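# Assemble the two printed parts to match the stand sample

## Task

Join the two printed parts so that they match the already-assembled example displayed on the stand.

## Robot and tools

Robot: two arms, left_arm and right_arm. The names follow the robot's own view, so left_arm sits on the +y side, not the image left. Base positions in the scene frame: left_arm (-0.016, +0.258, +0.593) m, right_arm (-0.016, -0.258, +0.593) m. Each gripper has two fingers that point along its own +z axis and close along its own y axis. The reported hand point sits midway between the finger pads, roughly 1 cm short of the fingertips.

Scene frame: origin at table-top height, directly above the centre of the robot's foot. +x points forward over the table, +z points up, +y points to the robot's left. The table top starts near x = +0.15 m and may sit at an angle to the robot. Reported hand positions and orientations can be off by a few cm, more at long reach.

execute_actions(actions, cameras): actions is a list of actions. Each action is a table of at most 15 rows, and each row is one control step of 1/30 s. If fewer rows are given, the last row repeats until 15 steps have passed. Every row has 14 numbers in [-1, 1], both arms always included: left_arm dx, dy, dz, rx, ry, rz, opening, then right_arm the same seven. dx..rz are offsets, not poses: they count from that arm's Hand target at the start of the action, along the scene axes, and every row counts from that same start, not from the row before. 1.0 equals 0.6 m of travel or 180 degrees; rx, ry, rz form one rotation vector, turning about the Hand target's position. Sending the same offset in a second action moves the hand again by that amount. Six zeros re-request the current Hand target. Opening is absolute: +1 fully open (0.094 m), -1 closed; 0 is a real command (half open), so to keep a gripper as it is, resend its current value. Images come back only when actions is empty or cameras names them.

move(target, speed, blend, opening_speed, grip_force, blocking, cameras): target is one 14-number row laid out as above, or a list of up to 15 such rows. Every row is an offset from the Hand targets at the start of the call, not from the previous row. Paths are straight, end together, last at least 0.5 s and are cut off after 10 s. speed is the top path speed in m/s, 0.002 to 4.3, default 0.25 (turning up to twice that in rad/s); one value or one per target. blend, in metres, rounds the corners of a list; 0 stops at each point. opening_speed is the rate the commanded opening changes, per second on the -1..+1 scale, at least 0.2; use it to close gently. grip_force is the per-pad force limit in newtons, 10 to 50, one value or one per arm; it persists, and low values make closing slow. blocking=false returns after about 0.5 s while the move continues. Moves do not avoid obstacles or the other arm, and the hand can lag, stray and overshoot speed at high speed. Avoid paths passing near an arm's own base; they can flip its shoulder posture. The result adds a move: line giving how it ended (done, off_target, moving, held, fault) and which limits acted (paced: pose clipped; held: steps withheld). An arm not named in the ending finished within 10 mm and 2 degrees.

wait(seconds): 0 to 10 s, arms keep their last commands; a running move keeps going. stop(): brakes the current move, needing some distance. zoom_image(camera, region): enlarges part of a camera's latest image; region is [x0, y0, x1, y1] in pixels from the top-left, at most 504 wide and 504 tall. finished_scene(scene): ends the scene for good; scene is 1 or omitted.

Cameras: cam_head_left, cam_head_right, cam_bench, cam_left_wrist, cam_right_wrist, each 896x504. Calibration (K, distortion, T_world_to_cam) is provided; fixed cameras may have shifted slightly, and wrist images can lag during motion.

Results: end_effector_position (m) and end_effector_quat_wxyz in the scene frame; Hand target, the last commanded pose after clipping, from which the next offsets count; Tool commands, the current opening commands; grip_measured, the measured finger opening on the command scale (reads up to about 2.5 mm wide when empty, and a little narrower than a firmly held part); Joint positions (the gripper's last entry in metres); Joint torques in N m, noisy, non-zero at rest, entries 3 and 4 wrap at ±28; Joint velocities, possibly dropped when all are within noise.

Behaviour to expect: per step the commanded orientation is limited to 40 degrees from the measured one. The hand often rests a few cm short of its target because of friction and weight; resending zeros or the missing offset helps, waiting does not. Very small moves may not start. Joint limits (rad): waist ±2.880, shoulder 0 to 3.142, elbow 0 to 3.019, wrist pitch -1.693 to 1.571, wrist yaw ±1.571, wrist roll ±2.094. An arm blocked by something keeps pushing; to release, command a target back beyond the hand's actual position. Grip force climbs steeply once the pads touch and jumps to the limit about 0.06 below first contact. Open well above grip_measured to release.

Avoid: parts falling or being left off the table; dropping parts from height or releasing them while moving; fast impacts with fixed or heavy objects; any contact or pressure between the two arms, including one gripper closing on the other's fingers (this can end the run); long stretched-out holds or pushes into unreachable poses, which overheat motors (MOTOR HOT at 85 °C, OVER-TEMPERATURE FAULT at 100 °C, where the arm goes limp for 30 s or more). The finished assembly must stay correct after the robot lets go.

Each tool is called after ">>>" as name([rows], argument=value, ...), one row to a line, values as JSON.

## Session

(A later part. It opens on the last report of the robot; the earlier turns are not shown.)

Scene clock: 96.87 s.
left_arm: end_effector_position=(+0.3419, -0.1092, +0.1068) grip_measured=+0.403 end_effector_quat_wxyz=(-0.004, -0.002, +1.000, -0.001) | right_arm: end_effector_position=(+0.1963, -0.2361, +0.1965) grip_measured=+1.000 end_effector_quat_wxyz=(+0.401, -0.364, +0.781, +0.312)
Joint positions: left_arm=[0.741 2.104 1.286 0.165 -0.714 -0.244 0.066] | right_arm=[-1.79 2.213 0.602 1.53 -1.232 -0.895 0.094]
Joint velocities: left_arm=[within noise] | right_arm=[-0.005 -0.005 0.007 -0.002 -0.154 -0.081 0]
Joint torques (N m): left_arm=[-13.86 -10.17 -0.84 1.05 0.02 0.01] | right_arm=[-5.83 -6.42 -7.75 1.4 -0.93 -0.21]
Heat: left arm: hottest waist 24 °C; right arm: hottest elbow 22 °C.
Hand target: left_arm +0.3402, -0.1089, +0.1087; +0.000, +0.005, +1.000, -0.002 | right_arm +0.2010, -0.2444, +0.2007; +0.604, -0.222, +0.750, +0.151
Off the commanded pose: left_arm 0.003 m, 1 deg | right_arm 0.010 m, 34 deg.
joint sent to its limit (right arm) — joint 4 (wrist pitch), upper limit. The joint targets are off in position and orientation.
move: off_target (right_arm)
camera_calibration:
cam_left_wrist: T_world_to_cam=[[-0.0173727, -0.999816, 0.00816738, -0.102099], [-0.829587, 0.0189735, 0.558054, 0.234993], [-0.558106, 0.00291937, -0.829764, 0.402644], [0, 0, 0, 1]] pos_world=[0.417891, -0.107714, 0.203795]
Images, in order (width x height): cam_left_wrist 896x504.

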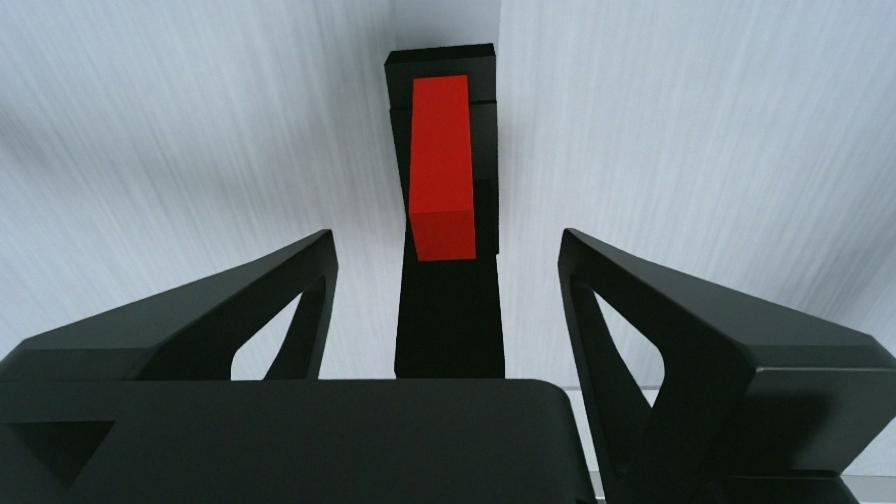

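>>> move(target=[0,0,0,0,0,0,-0.46,0,0,0,0,0,0,1], cameras=["cam_left_wrist","cam_right_wrist"], opening_speed=0.4, grip_force=[15,50], speed=0.05)

>>> zoom_image(camera="cam_right_wrist", region=[470, 0, 680, 190])

Scene clock: 103.03 s.
left_arm: end_effector_position=(+0.3418, -0.1095, +0.1068) grip_measured=-0.411 end_effector_quat_wxyz=(-0.004, -0.002, +1.000, -0.002) | right_arm: end_effector_position=(+0.1963, -0.2361, +0.1965) grip_measured=+1.000 end_effector_quat_wxyz=(+0.401, -0.364, +0.781, +0.312)
Joint positions: left_arm=[0.741 2.104 1.286 0.165 -0.713 -0.244 0.028] | right_arm=[-1.79 2.213 0.602 1.53 -1.232 -0.895 0.094]
Joint torques (N m): left_arm=[-13.86 -10.23 -0.91 1.18 -0.01 0.05] | right_arm=[-5.83 -6.42 -7.75 1.42 -0.93 -0.22]
Heat: left arm: hottest waist 24 °C; right arm: hottest elbow 23 °C.
Hand target: left_arm +0.3402, -0.1089, +0.1087; +0.000, +0.005, +1.000, -0.002 | right_arm +0.2010, -0.2444, +0.2007; +0.604, -0.222, +0.750, +0.151
Off the commanded pose: left_arm 0.003 m, 1 deg | right_arm 0.010 m, 34 deg.
joint sent to its limit (right arm) — joint 4 (wrist pitch), upper limit. The joint targets are off in position and orientation.
grip_force (N): 15, 50
move: off_target (right_arm)
camera_calibration:
cam_left_wrist: T_world_to_cam=[[-0.0173061, -0.999804, 0.00961537, -0.102523], [-0.829356, 0.0197257, 0.558373, 0.234914], [-0.558453, 0.0016887, -0.829534, 0.402608], [0, 0, 0, 1]] pos_world=[0.41789, -0.107817, 0.203793]
cam_right_wrist: T_world_to_cam=[[0.816758, -0.541603, -0.198928, -0.249701], [-0.570698, -0.707597, -0.416665, 0.0314637], [0.0849066, 0.453843, -0.887027, 0.392649], [0, 0, 0, 1]] pos_world=[0.188563, -0.291176, 0.311728]
Images, in order (width x height): cam_left_wrist 896x504, cam_right_wrist 896x504.

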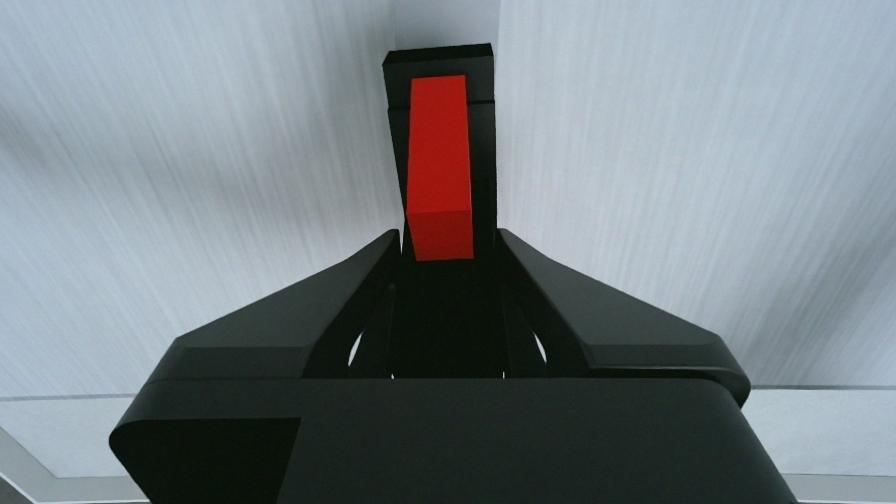

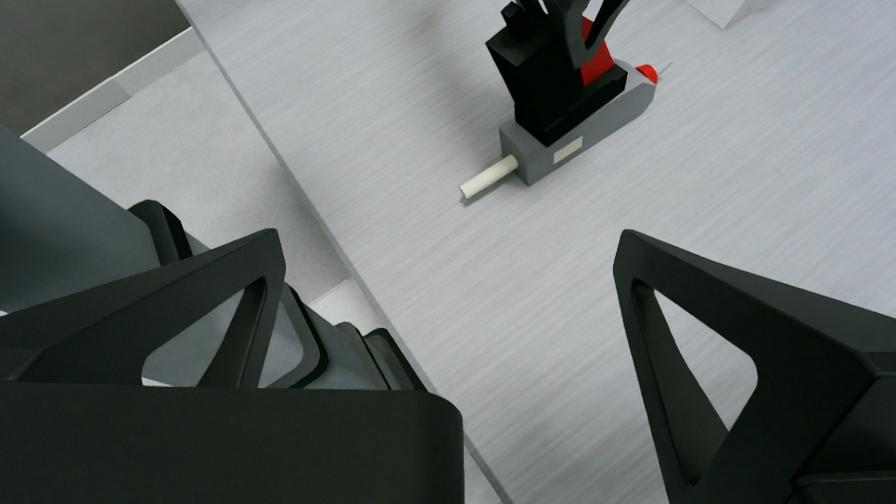

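Scaled by 2.400 from the camera's 896x504 image, which has a finer 1280x720 frame.

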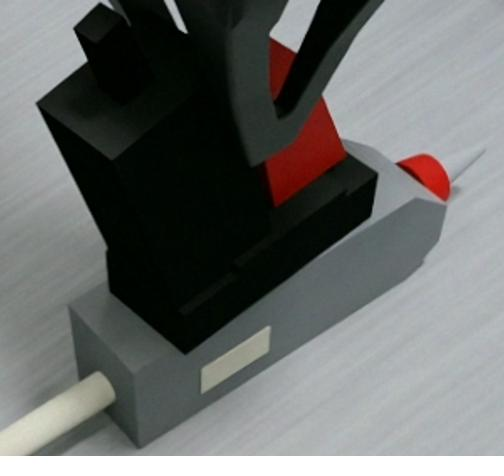

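>>> move(target=[0,0,0,0,0,0,-0.75,0,0,0,0,0,0,1], cameras=["cam_left_wrist"], opening_speed=0.4, grip_force=50)

>>> execute_actions(actions=[])

>>> zoom_image(camera="cam_right_wrist", region=[470, 0, 680, 190])

Scene clock: 104.77 s.
left_arm: end_effector_position=(+0.3418, -0.1095, +0.1068) grip_measured=-0.450 end_effector_quat_wxyz=(-0.004, -0.002, +1.000, -0.002) | right_arm: end_effector_position=(+0.1963, -0.2361, +0.1965) grip_measured=+1.000 end_effector_quat_wxyz=(+0.401, -0.364, +0.781, +0.312)
Joint positions: left_arm=[0.741 2.104 1.286 0.165 -0.713 -0.244 0.026] | right_arm=[-1.79 2.213 0.602 1.53 -1.232 -0.895 0.094]
Joint torques (N m): left_arm=[-13.92 -9.76 -1.01 1.11 -0.03 -0.01] | right_arm=[-5.77 -6.48 -7.76 1.39 -0.92 -0.21]
Heat: left arm: hottest waist 24 °C; right arm: hottest elbow 23 °C.
Hand target: left_arm +0.3402, -0.1089, +0.1087; +0.000, +0.005, +1.000, -0.002 | right_arm +0.2010, -0.2444, +0.2007; +0.604, -0.222, +0.750, +0.151
Off the commanded pose: left_arm 0.003 m, 1 deg | right_arm 0.010 m, 34 deg.
joint sent to its limit (right arm) — joint 4 (wrist pitch), upper limit. The joint targets are off in position and orientation.
move: off_target (right_arm)
camera_calibration:
cam_left_wrist: T_world_to_cam=[[-0.0173061, -0.999804, 0.00961537, -0.102523], [-0.829356, 0.0197257, 0.558373, 0.234914], [-0.558453, 0.0016887, -0.829534, 0.402608], [0, 0, 0, 1]] pos_world=[0.41789, -0.107817, 0.203793]
Images, in order (width x height): cam_left_wrist 896x504.

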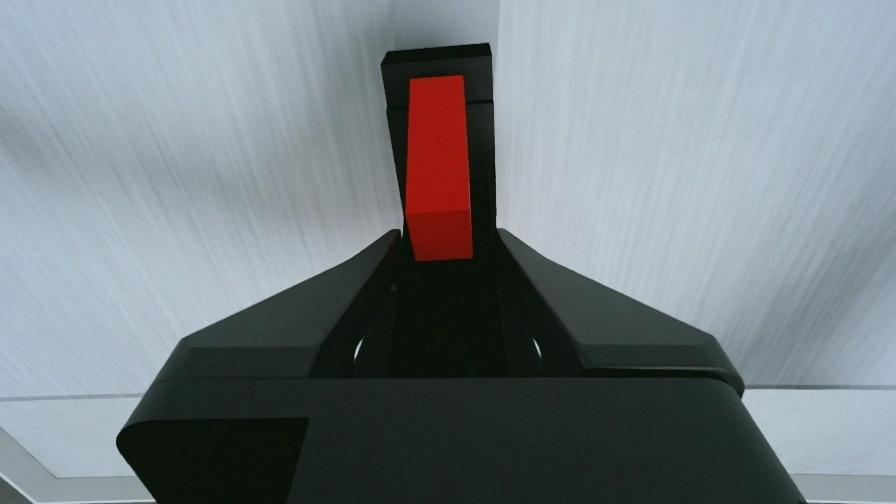

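Scene clock: 104.77 s.
left_arm: end_effector_position=(+0.3418, -0.1095, +0.1068) grip_measured=-0.450 end_effector_quat_wxyz=(-0.004, -0.002, +1.000, -0.002) | right_arm: end_effector_position=(+0.1963, -0.2361, +0.1965) grip_measured=+1.000 end_effector_quat_wxyz=(+0.401, -0.364, +0.781, +0.312)
Joint positions: left_arm=[0.741 2.104 1.286 0.165 -0.713 -0.244 0.026] | right_arm=[-1.79 2.213 0.602 1.53 -1.232 -0.895 0.094]
Joint velocities: within noise
Joint torques (N m): left_arm=[-13.92 -9.76 -1.01 1.11 -0.03 -0.01] | right_arm=[-5.77 -6.48 -7.76 1.39 -0.92 -0.21]
Heat: left arm: hottest waist 24 °C; right arm: hottest elbow 23 °C.
Hand target: left_arm +0.3402, -0.1089, +0.1087; +0.000, +0.005, +1.000, -0.002 | right_arm +0.2010, -0.2444, +0.2007; +0.604, -0.222, +0.750, +0.151
Tool commands: left_gripper/opening=-0.75 right_gripper/opening=+1.0
Off the commanded pose: left_arm 0.003 m, 1 deg | right_arm 0.010 m, 34 deg.
camera_calibration:
cam_left_wrist: T_world_to_cam=[[-0.0173061, -0.999804, 0.00961537, -0.102523], [-0.829356, 0.0197257, 0.558373, 0.234914], [-0.558453, 0.0016887, -0.829534, 0.402608], [0, 0, 0, 1]] pos_world=[0.41789, -0.107817, 0.203793]
cam_right_wrist: T_world_to_cam=[[0.816758, -0.541603, -0.198928, -0.249701], [-0.570698, -0.707597, -0.416665, 0.0314637], [0.0849066, 0.453843, -0.887027, 0.392649], [0, 0, 0, 1]] pos_world=[0.188563, -0.291176, 0.311728]

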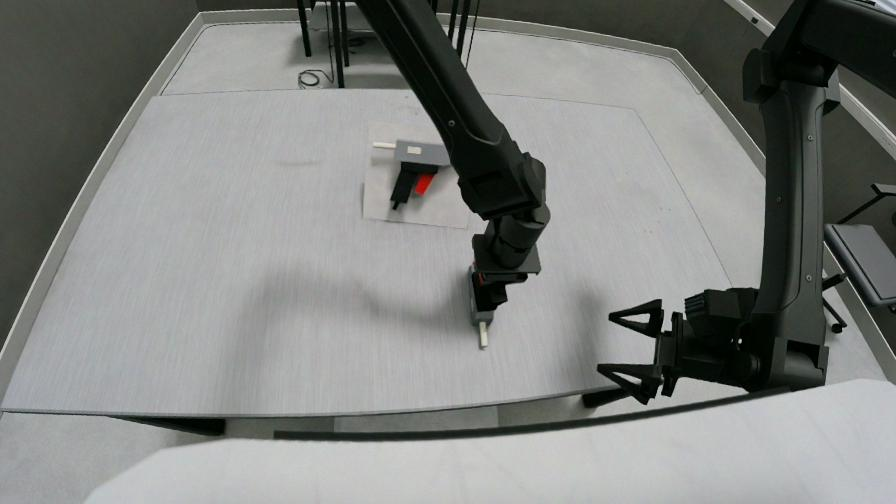

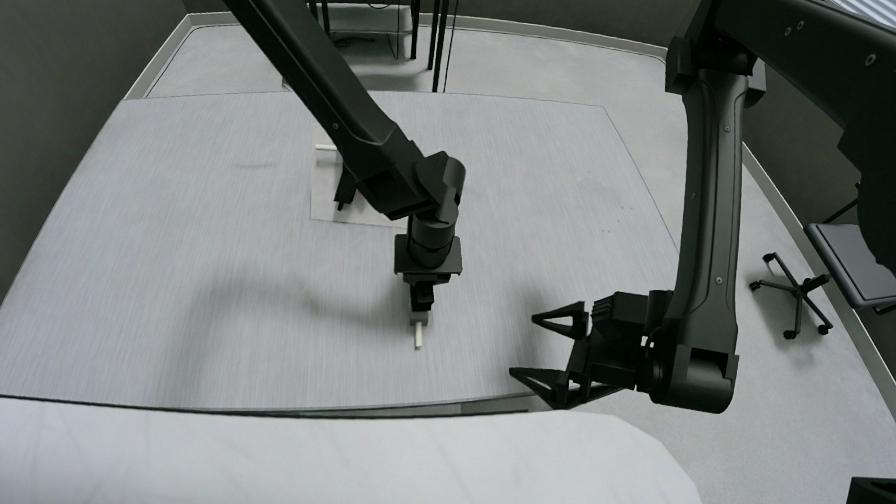

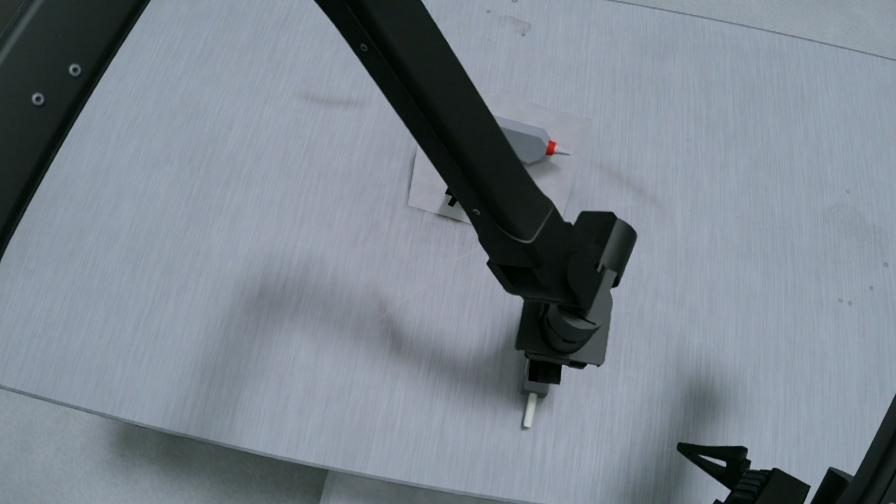

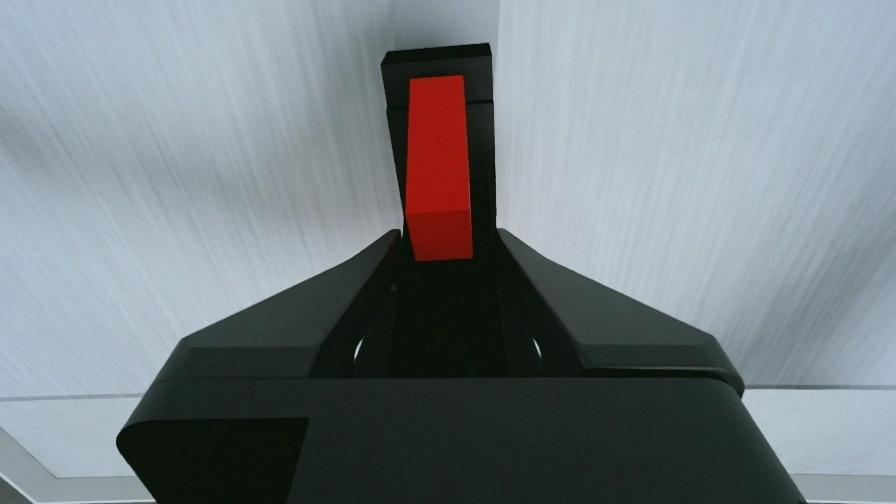

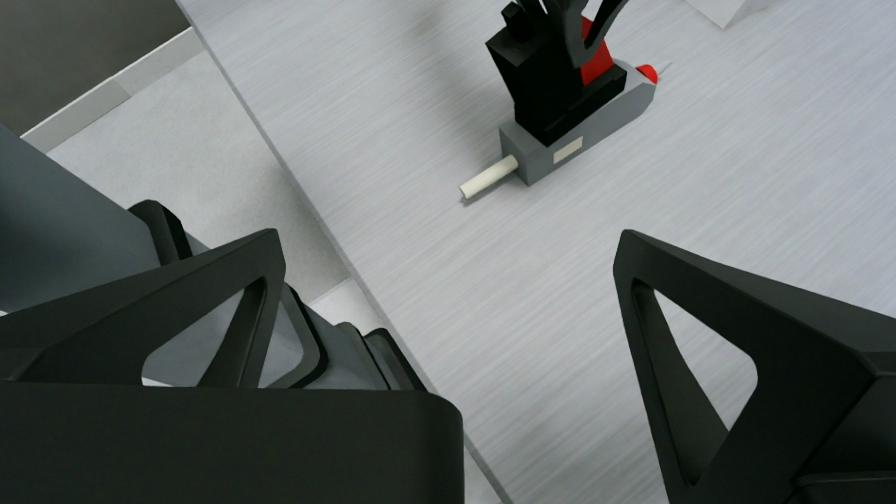

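Scaled by 2.400 from the camera's 896x504 image, which has a finer 1280x720 frame.

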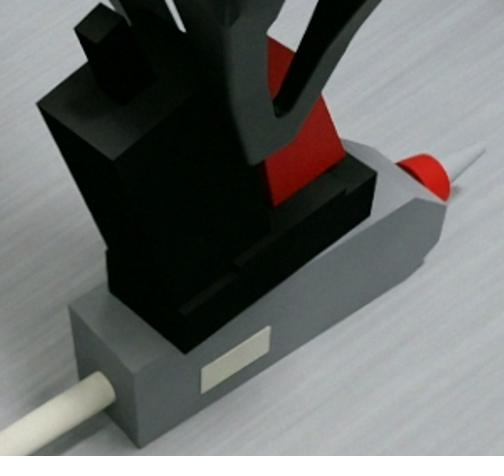

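>>> move(target=[0,0.003,0,0,0,-0.032,-0.75,0,0,0,0,0,0,1], cameras=["cam_left_wrist","cam_right_wrist"], speed=0.05)

>>> zoom_image(camera="cam_right_wrist", region=[470, 0, 680, 190])

Scene clock: 106.80 s.
left_arm: end_effector_position=(+0.3419, -0.1092, +0.1068) grip_measured=-0.450 end_effector_quat_wxyz=(-0.004, +0.048, +0.999, -0.001) | right_arm: end_effector_position=(+0.1963, -0.2361, +0.1965) grip_measured=+1.000 end_effector_quat_wxyz=(+0.401, -0.364, +0.781, +0.312)
Joint positions: left_arm=[0.741 2.104 1.286 0.165 -0.714 -0.145 0.026] | right_arm=[-1.79 2.213 0.602 1.53 -1.232 -0.895 0.094]
Joint torques (N m): left_arm=[-13.92 -10.34 -1.16 1.26 0.05 0.05] | right_arm=[-5.83 -6.53 -7.73 1.4 -0.93 -0.21]
Heat: left arm: hottest waist 24 °C; right arm: hottest elbow 23 °C.
Hand target: left_arm +0.3402, -0.1071, +0.1087; +0.000, +0.055, +0.998, -0.002 | right_arm +0.2010, -0.2444, +0.2007; +0.604, -0.222, +0.750, +0.151
Off the commanded pose: left_arm 0.003 m, 1 deg | right_arm 0.010 m, 34 deg.
joint sent to its limit (right arm) — joint 4 (wrist pitch), upper limit. The joint targets are off in position and orientation.
move: off_target (right_arm)
camera_calibration:
cam_left_wrist: T_world_to_cam=[[-0.116787, -0.993117, 0.00895451, -0.0674778], [-0.823648, 0.101888, 0.557873, 0.242116], [-0.554946, 0.0577771, -0.829878, 0.407601], [0, 0, 0, 1]] pos_world=[0.417734, -0.115232, 0.203794]
cam_right_wrist: T_world_to_cam=[[0.816758, -0.541603, -0.198928, -0.249701], [-0.570698, -0.707597, -0.416665, 0.0314637], [0.0849066, 0.453843, -0.887027, 0.392649], [0, 0, 0, 1]] pos_world=[0.188563, -0.291176, 0.311728]
Images, in order (width x height): cam_left_wrist 896x504, cam_right_wrist 896x504.

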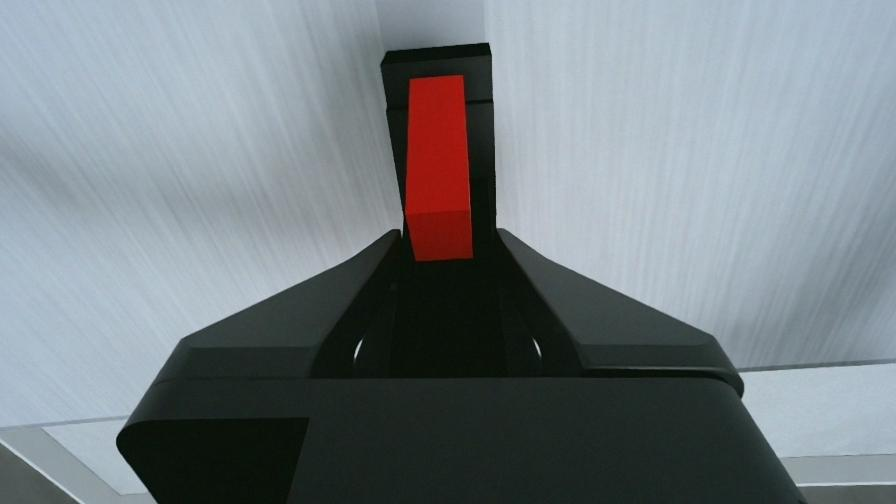

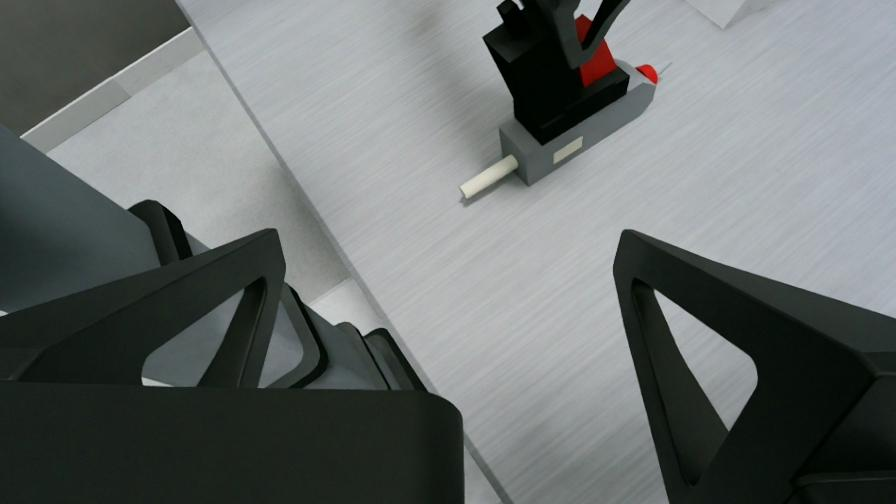

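Scaled by 2.400 from the camera's 896x504 image, which has a finer 1280x720 frame.

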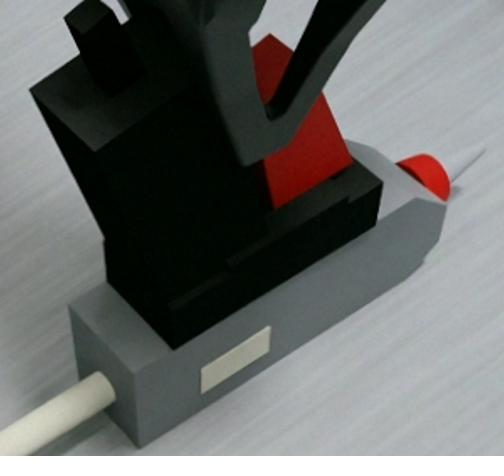

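>>> move(target=[0,0,0,0,0,0,0.3,0,0,0,0,0,0,1], cameras=["cam_left_wrist","cam_right_wrist"], opening_speed=0.3)

>>> zoom_image(camera="cam_right_wrist", region=[470, 0, 680, 190])

Scene clock: 111.40 s.
left_arm: end_effector_position=(+0.3418, -0.1095, +0.1068) grip_measured=+0.297 end_effector_quat_wxyz=(-0.004, +0.049, +0.999, -0.002) | right_arm: end_effector_position=(+0.1963, -0.2361, +0.1965) grip_measured=+1.000 end_effector_quat_wxyz=(+0.401, -0.364, +0.781, +0.312)
Joint positions: left_arm=[0.741 2.104 1.286 0.165 -0.713 -0.143 0.061] | right_arm=[-1.79 2.213 0.602 1.53 -1.232 -0.895 0.094]
Joint torques (N m): left_arm=[-13.86 -10.52 -1.26 1.16 0.01 0] | right_arm=[-5.83 -6.53 -7.76 1.4 -0.92 -0.22]
Heat: left arm: hottest waist 24 °C; right arm: hottest elbow 23 °C.
Hand target: left_arm +0.3402, -0.1071, +0.1087; +0.000, +0.055, +0.998, -0.002 | right_arm +0.2010, -0.2444, +0.2007; +0.604, -0.222, +0.750, +0.151
Off the commanded pose: left_arm 0.003 m, 1 deg | right_arm 0.010 m, 34 deg.
joint sent to its limit (right arm) — joint 4 (wrist pitch), upper limit. The joint targets are off in position and orientation.
move: off_target (right_arm)
camera_calibration:
cam_left_wrist: T_world_to_cam=[[-0.118304, -0.992922, 0.0104714, -0.0673432], [-0.8233, 0.103979, 0.558001, 0.242126], [-0.55514, 0.0573927, -0.829774, 0.407573], [0, 0, 0, 1]] pos_world=[0.417636, -0.115434, 0.203792]
cam_right_wrist: T_world_to_cam=[[0.816758, -0.541603, -0.198928, -0.249701], [-0.570698, -0.707597, -0.416665, 0.0314637], [0.0849066, 0.453843, -0.887027, 0.392649], [0, 0, 0, 1]] pos_world=[0.188563, -0.291176, 0.311728]
Images, in order (width x height): cam_left_wrist 896x504, cam_right_wrist 896x504.

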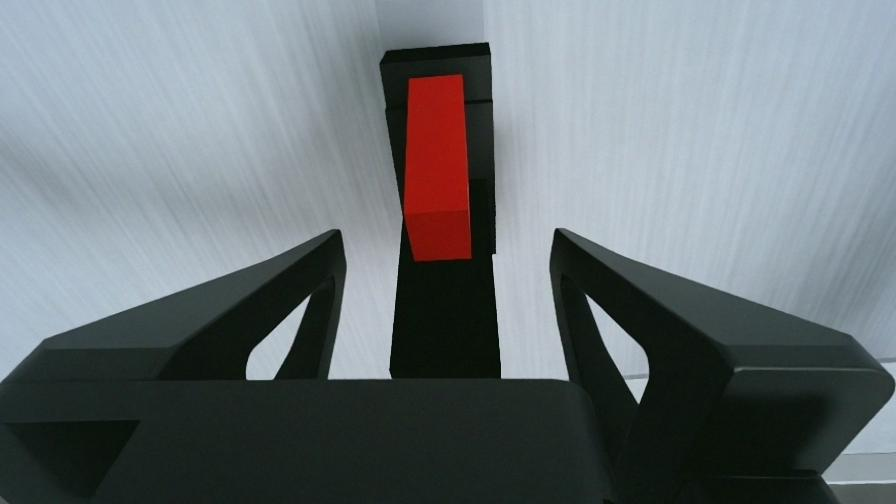

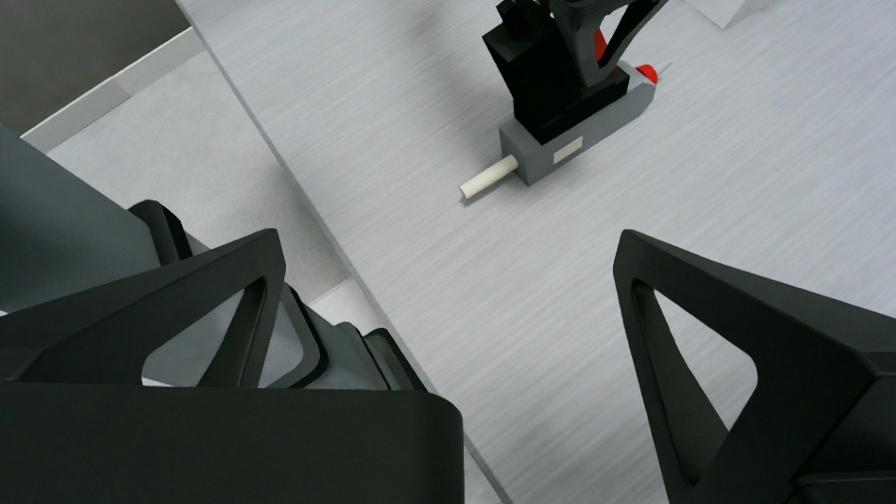

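Scaled by 2.400 from the camera's 896x504 image, which has a finer 1280x720 frame.

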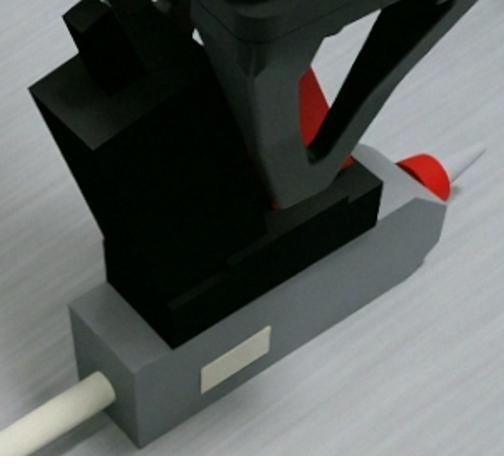

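>>> move([
  [0,0,0.02,0,0,0,0.4,0,0,0,0,0,0,1],
  [-0.01,0.08,0.25,0,0,0,0.4,0,0,0,0,0,0,1],
], cameras=["cam_left_wrist","cam_right_wrist","cam_head_right","cam_head_left"], speed=0.12)

>>> zoom_image(camera="cam_right_wrist", region=[470, 0, 680, 190])

>>> zoom_image(camera="cam_head_left", region=[440, 250, 530, 350])

>>> zoom_image(camera="cam_left_wrist", region=[400, 0, 650, 220])

Scene clock: 114.83 s.
left_arm: end_effector_position=(+0.3360, -0.0556, +0.2475) grip_measured=+0.397 end_effector_quat_wxyz=(-0.002, +0.059, +0.998, +0.002) | right_arm: end_effector_position=(+0.1963, -0.2361, +0.1965) grip_measured=+1.000 end_effector_quat_wxyz=(+0.401, -0.364, +0.781, +0.312)
Joint positions: left_arm=[0.625 1.745 0.937 0.085 -0.811 -0.224 0.066] | right_arm=[-1.79 2.213 0.602 1.53 -1.232 -0.895 0.094]
Joint torques (N m): left_arm=[-13.16 -9.99 -0.68 -0.08 -0.28 -0.25] | right_arm=[-5.83 -6.48 -7.73 1.4 -0.92 -0.22]
Heat: left arm: hottest waist 24 °C; right arm: hottest elbow 23 °C.
Hand target: left_arm +0.3342, -0.0591, +0.2587; +0.000, +0.055, +0.998, -0.002 | right_arm +0.2010, -0.2444, +0.2007; +0.604, -0.222, +0.750, +0.151
Off the commanded pose: left_arm 0.012 m, 1 deg | right_arm 0.010 m, 34 deg.
joint sent to its limit (right arm) — joint 4 (wrist pitch), upper limit. The joint targets are off in position and orientation.
move: off_target (left_arm, right_arm)
camera_calibration:
cam_left_wrist: T_world_to_cam=[[-0.138046, -0.990422, 0.00283909, -0.00728338], [-0.823024, 0.116308, 0.555971, 0.154335], [-0.550976, 0.0744132, -0.831197, 0.51791], [0, 0, 0, 1]] pos_world=[0.411373, -0.0637034, 0.3447]
cam_right_wrist: T_world_to_cam=[[0.816758, -0.541603, -0.198928, -0.249701], [-0.570698, -0.707597, -0.416665, 0.0314637], [0.0849066, 0.453843, -0.887027, 0.392649], [0, 0, 0, 1]] pos_world=[0.188563, -0.291176, 0.311728]
Images, in order (width x height): cam_head_left 896x504, cam_head_right 896x504, cam_left_wrist 896x504, cam_right_wrist 896x504.

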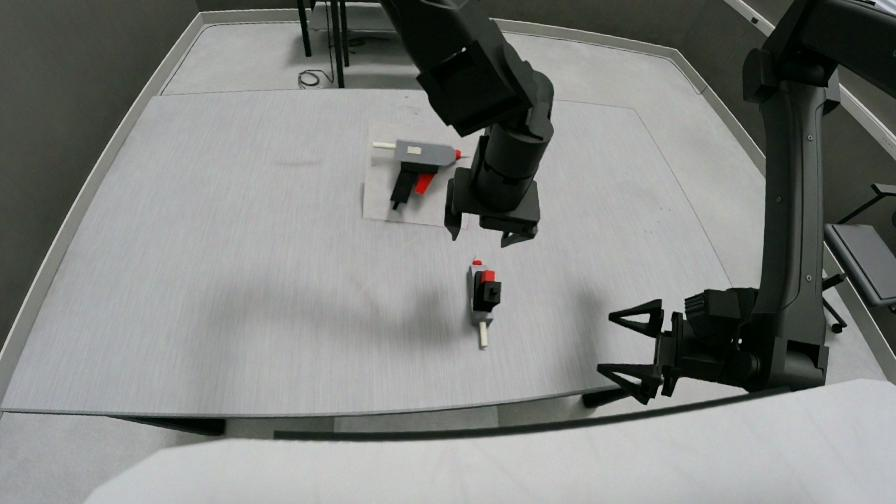

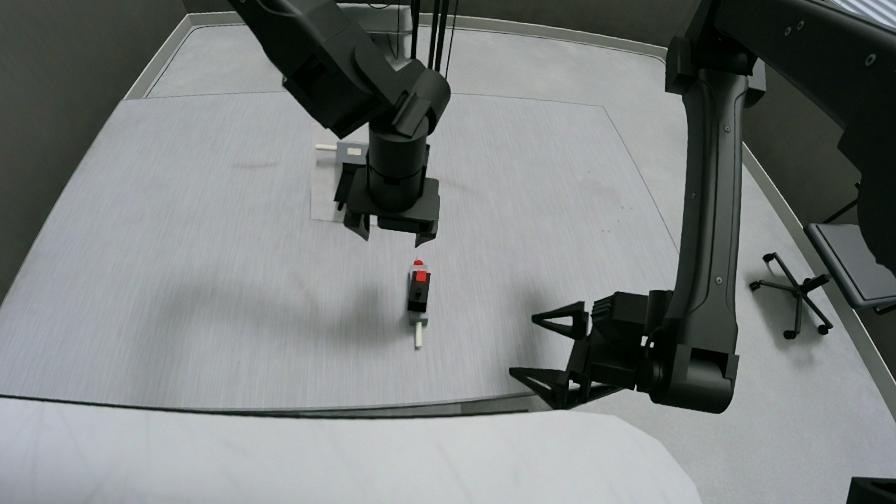

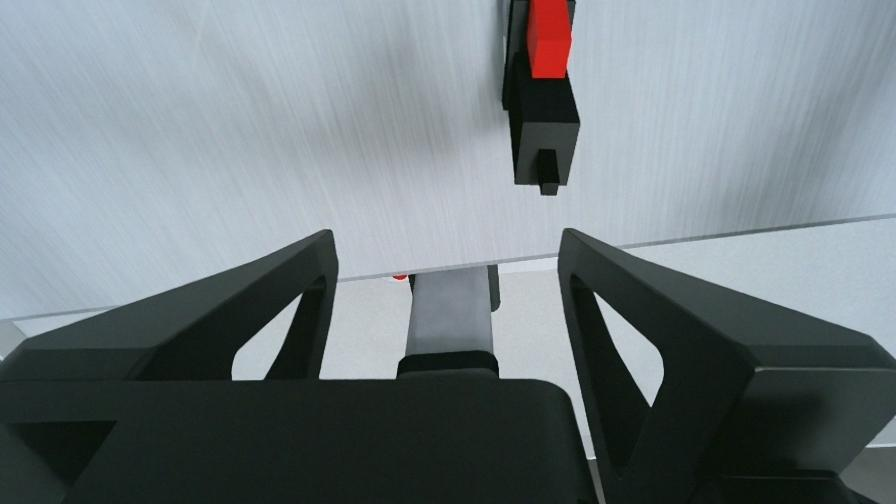

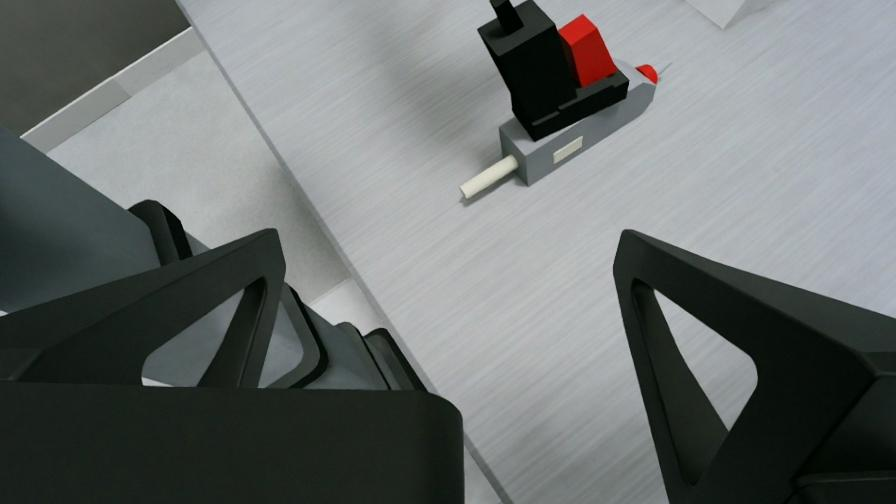

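Scaled by 2.400 from the camera's 896x504 image, which has a finer 1280x720 frame.

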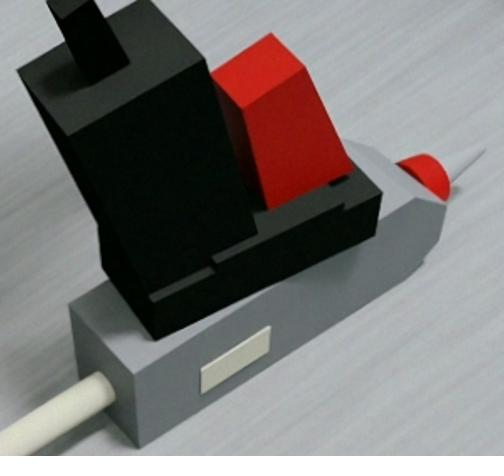

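Scaled by 5.040 from the camera's 896x504 image, which has a finer 1280x720 frame.

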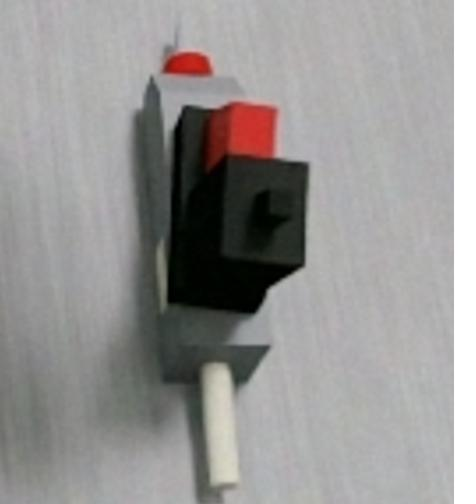

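Scaled by 2.016 from the camera's 896x504 image, which has a finer 1280x720 frame.

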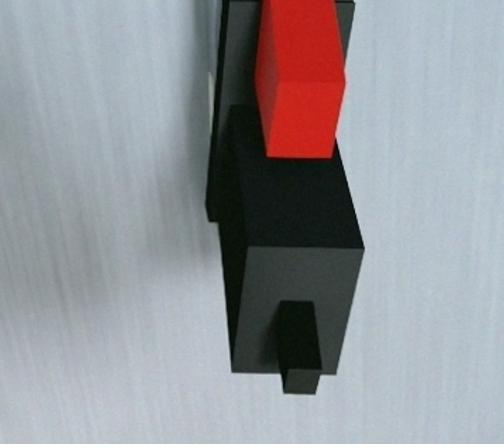

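>>> move([
  [0,-0.085,0,0,0,0,1,0,0,0,0,0,0,1],
  [0.003,-0.085,-0.17,0,0,0,1,0,0,0,0,0,0,1],
], cameras=["cam_left_wrist"], speed=0.12)

Scene clock: 117.97 s.
left_arm: end_effector_position=(+0.3274, -0.1058, +0.1515) grip_measured=+0.997 end_effector_quat_wxyz=(-0.012, +0.055, +0.998, +0.003) | right_arm: end_effector_position=(+0.1963, -0.2361, +0.1965) grip_measured=+1.000 end_effector_quat_wxyz=(+0.401, -0.364, +0.781, +0.312)
Joint positions: left_arm=[0.688 2.025 1.184 0.131 -0.76 -0.194 0.094] | right_arm=[-1.79 2.213 0.602 1.53 -1.232 -0.895 0.094]
Joint torques (N m): left_arm=[-13.98 -10.29 -0.21 1.26 0 0.01] | right_arm=[-5.83 -6.48 -7.76 1.42 -0.93 -0.21]
Heat: left arm: hottest waist 24 °C; right arm: hottest elbow 23 °C.
Hand target: left_arm +0.3360, -0.1101, +0.1567; +0.000, +0.055, +0.998, -0.002 | right_arm +0.2010, -0.2444, +0.2007; +0.604, -0.222, +0.750, +0.151
Off the commanded pose: left_arm 0.011 m, 2 deg | right_arm 0.010 m, 34 deg.
joint sent to its limit (right arm) — joint 4 (wrist pitch), upper limit. The joint targets are off in position and orientation.
move: off_target (left_arm, right_arm)
camera_calibration:
cam_left_wrist: T_world_to_cam=[[-0.129738, -0.991546, 0.0021919, -0.0606896], [-0.813011, 0.107642, 0.572212, 0.199782], [-0.567611, 0.0724554, -0.820103, 0.44056], [0, 0, 0, 1]] pos_world=[0.404618, -0.113603, 0.247119]
Images, in order (width x height): cam_left_wrist 896x504.

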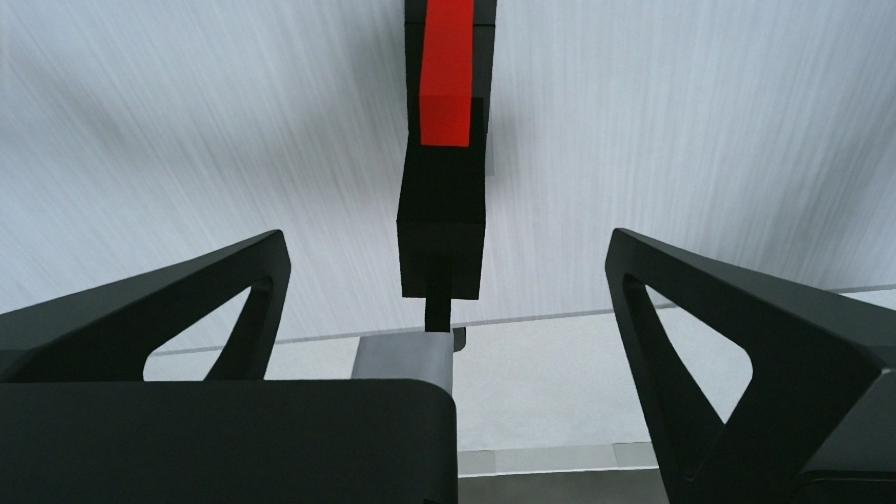

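>>> move(target=[0.012,0.003,-0.077,0,0,0,1,0,0,0,0,0,0,1], cameras=["cam_left_wrist"], speed=0.1)

Scene clock: 119.53 s.
left_arm: end_effector_position=(+0.3342, -0.1031, +0.1051) grip_measured=+0.997 end_effector_quat_wxyz=(-0.013, +0.054, +0.998, +0.003) | right_arm: end_effector_position=(+0.1963, -0.2361, +0.1965) grip_measured=+1.000 end_effector_quat_wxyz=(+0.401, -0.364, +0.781, +0.312)
Joint positions: left_arm=[0.747 2.104 1.275 0.154 -0.714 -0.145 0.094] | right_arm=[-1.79 2.213 0.602 1.53 -1.232 -0.895 0.094]
Joint torques (N m): left_arm=[-14.27 -10.75 -0.29 1.16 0.01 0] | right_arm=[-5.83 -6.59 -7.77 1.4 -0.93 -0.21]
Heat: left arm: hottest waist 24 °C; right arm: hottest elbow 23 °C.
Hand target: left_arm +0.3432, -0.1083, +0.1105; +0.000, +0.055, +0.998, -0.002 | right_arm +0.2010, -0.2444, +0.2007; +0.604, -0.222, +0.750, +0.151
Off the commanded pose: left_arm 0.012 m, 2 deg | right_arm 0.010 m, 34 deg.
joint sent to its limit (right arm) — joint 4 (wrist pitch), upper limit. The joint targets are off in position and orientation.
move: off_target (left_arm, right_arm)
camera_calibration:
cam_left_wrist: T_world_to_cam=[[-0.127922, -0.991782, 0.00202193, -0.0577434], [-0.812859, 0.106012, 0.572732, 0.231382], [-0.56824, 0.0716215, -0.81974, 0.406377], [0, 0, 0, 1]] pos_world=[0.411614, -0.110903, 0.20072]
Images, in order (width x height): cam_left_wrist 896x504.

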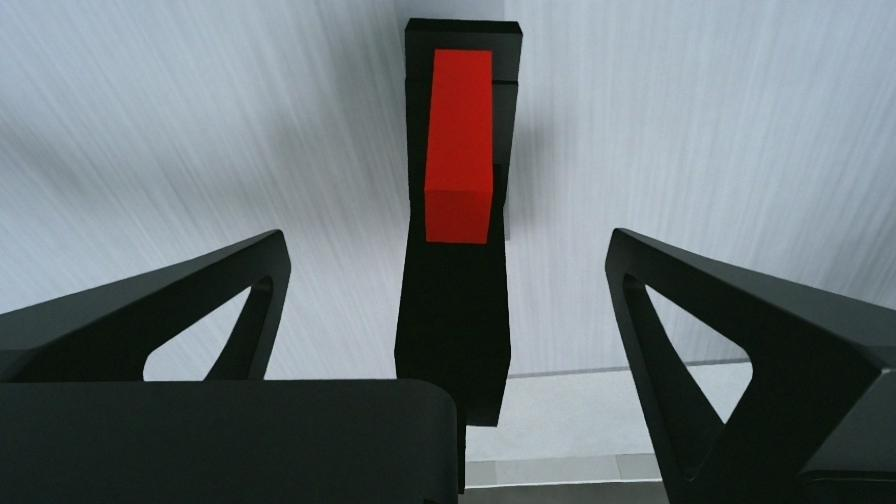

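>>> move([
  [0,-0.003,0,0,0,0,0.9,0,0,0,0,0,0,1],
  [0,-0.003,0,0,0,0,-0.7,0,0,0,0,0,0,1],
], cameras=["cam_left_wrist"], opening_speed=0.4, speed=0.05)

>>> move(target=[0,-0.005,0,0,0,0.034,-0.7,0,0,0,0,0,0,1], cameras=["cam_left_wrist","cam_right_wrist"], speed=0.05)

>>> zoom_image(camera="cam_right_wrist", region=[470, 0, 680, 190])

Scene clock: 127.60 s.
left_arm: end_effector_position=(+0.3367, -0.1042, +0.1048) grip_measured=-0.431 end_effector_quat_wxyz=(-0.011, +0.055, +0.998, +0.002) | right_arm: end_effector_position=(+0.1963, -0.2361, +0.1965) grip_measured=+1.000 end_effector_quat_wxyz=(+0.401, -0.364, +0.781, +0.312)
Joint positions: left_arm=[0.747 2.104 1.279 0.154 -0.713 -0.138 0.027] | right_arm=[-1.79 2.213 0.602 1.53 -1.232 -0.895 0.094]
Joint torques (N m): left_arm=[-14.97 -10.58 -0.24 1.09 -0.08 0.03] | right_arm=[-5.83 -6.36 -7.75 1.42 -0.93 -0.21]
Heat: left arm: hottest waist 24 °C; right arm: hottest elbow 23 °C.
Hand target: left_arm +0.3432, -0.1101, +0.1105; +0.000, +0.055, +0.998, -0.002 | right_arm +0.2010, -0.2444, +0.2007; +0.604, -0.222, +0.750, +0.151
Off the commanded pose: left_arm 0.010 m, 1 deg | right_arm 0.010 m, 34 deg.
joint sent to its limit (right arm) — joint 4 (wrist pitch), upper limit. The joint targets are off in position and orientation.
move: off_target (right_arm); target 2's new opening was sent with left_arm's hand 0.011 m and 1 deg from that target
camera_calibration:
cam_left_wrist: T_world_to_cam=[[-0.130978, -0.991377, 0.0040474, -0.057664], [-0.814247, 0.109903, 0.57002, 0.234773], [-0.56555, 0.0713645, -0.821621, 0.406886], [0, 0, 0, 1]] pos_world=[0.413725, -0.112006, 0.200714]
Images, in order (width x height): cam_left_wrist 896x504.

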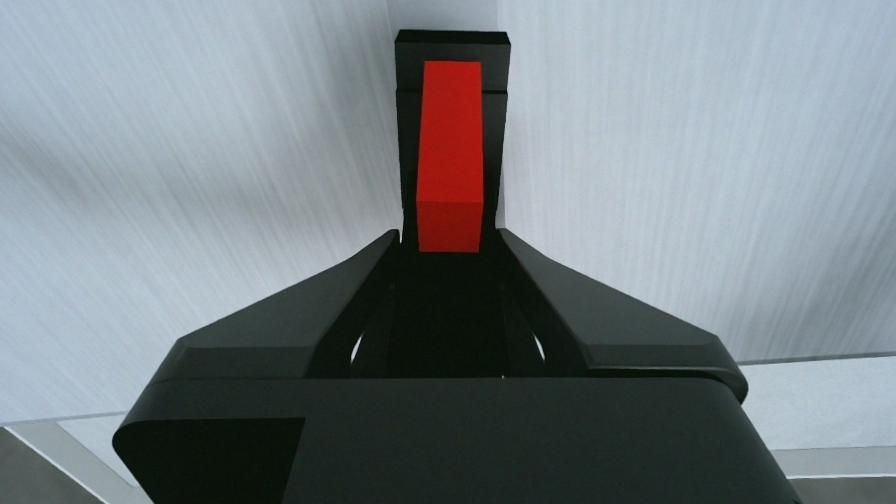

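Scene clock: 129.33 s.
left_arm: end_effector_position=(+0.3376, -0.1045, +0.1047) grip_measured=-0.431 end_effector_quat_wxyz=(-0.010, +0.018, +1.000, +0.002) | right_arm: end_effector_position=(+0.1963, -0.2361, +0.1965) grip_measured=+1.000 end_effector_quat_wxyz=(+0.401, -0.364, +0.781, +0.312)
Joint positions: left_arm=[0.747 2.104 1.281 0.154 -0.713 -0.212 0.027] | right_arm=[-1.79 2.213 0.602 1.53 -1.232 -0.895 0.094]
Joint torques (N m): left_arm=[-14.92 -10.23 0.05 0.92 -0.18 -0.28] | right_arm=[-5.89 -6.48 -7.76 1.43 -0.93 -0.21]
Heat: left arm: hottest waist 24 °C; right arm: hottest elbow 24 °C.
Hand target: left_arm +0.3432, -0.1131, +0.1105; +0.000, +0.002, +1.000, -0.002 | right_arm +0.2010, -0.2444, +0.2007; +0.604, -0.222, +0.750, +0.151
Off the commanded pose: left_arm 0.012 m, 2 deg | right_arm 0.010 m, 34 deg.
joint sent to its limit (right arm) — joint 4 (wrist pitch), upper limit. The joint targets are off in position and orientation.
move: off_target (left_arm, right_arm)
camera_calibration:
cam_left_wrist: T_world_to_cam=[[-0.0567094, -0.998387, 0.00264986, -0.0835011], [-0.820961, 0.0481415, 0.568951, 0.231488], [-0.568161, 0.0300894, -0.822367, 0.403955], [0, 0, 0, 1]] pos_world=[0.414819, -0.106665, 0.200715]
cam_right_wrist: T_world_to_cam=[[0.816758, -0.541603, -0.198928, -0.249701], [-0.570698, -0.707597, -0.416665, 0.0314637], [0.0849066, 0.453843, -0.887027, 0.392649], [0, 0, 0, 1]] pos_world=[0.188563, -0.291176, 0.311728]
Images, in order (width x height): cam_left_wrist 896x504, cam_right_wrist 896x504.

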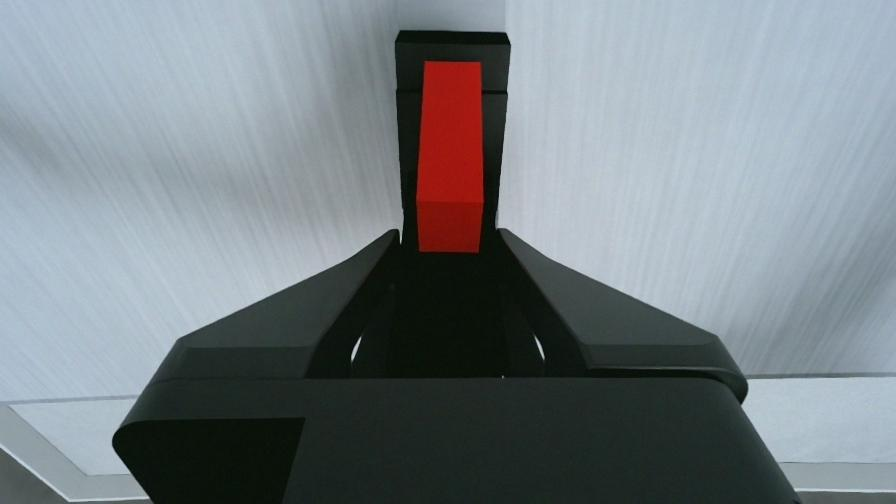

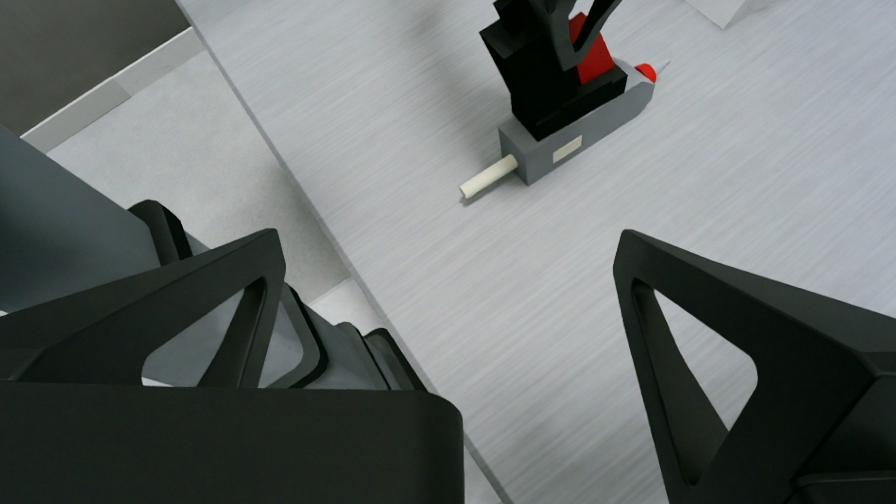

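Scaled by 2.400 from the camera's 896x504 image, which has a finer 1280x720 frame.

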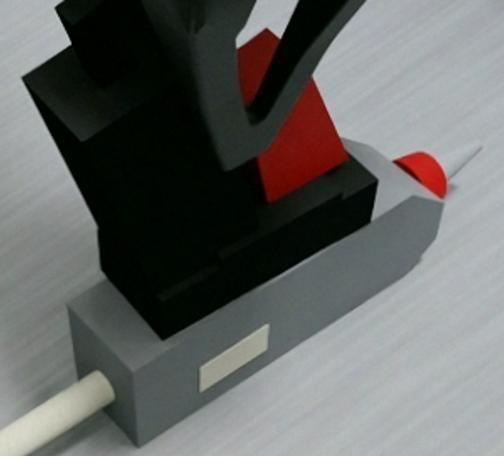

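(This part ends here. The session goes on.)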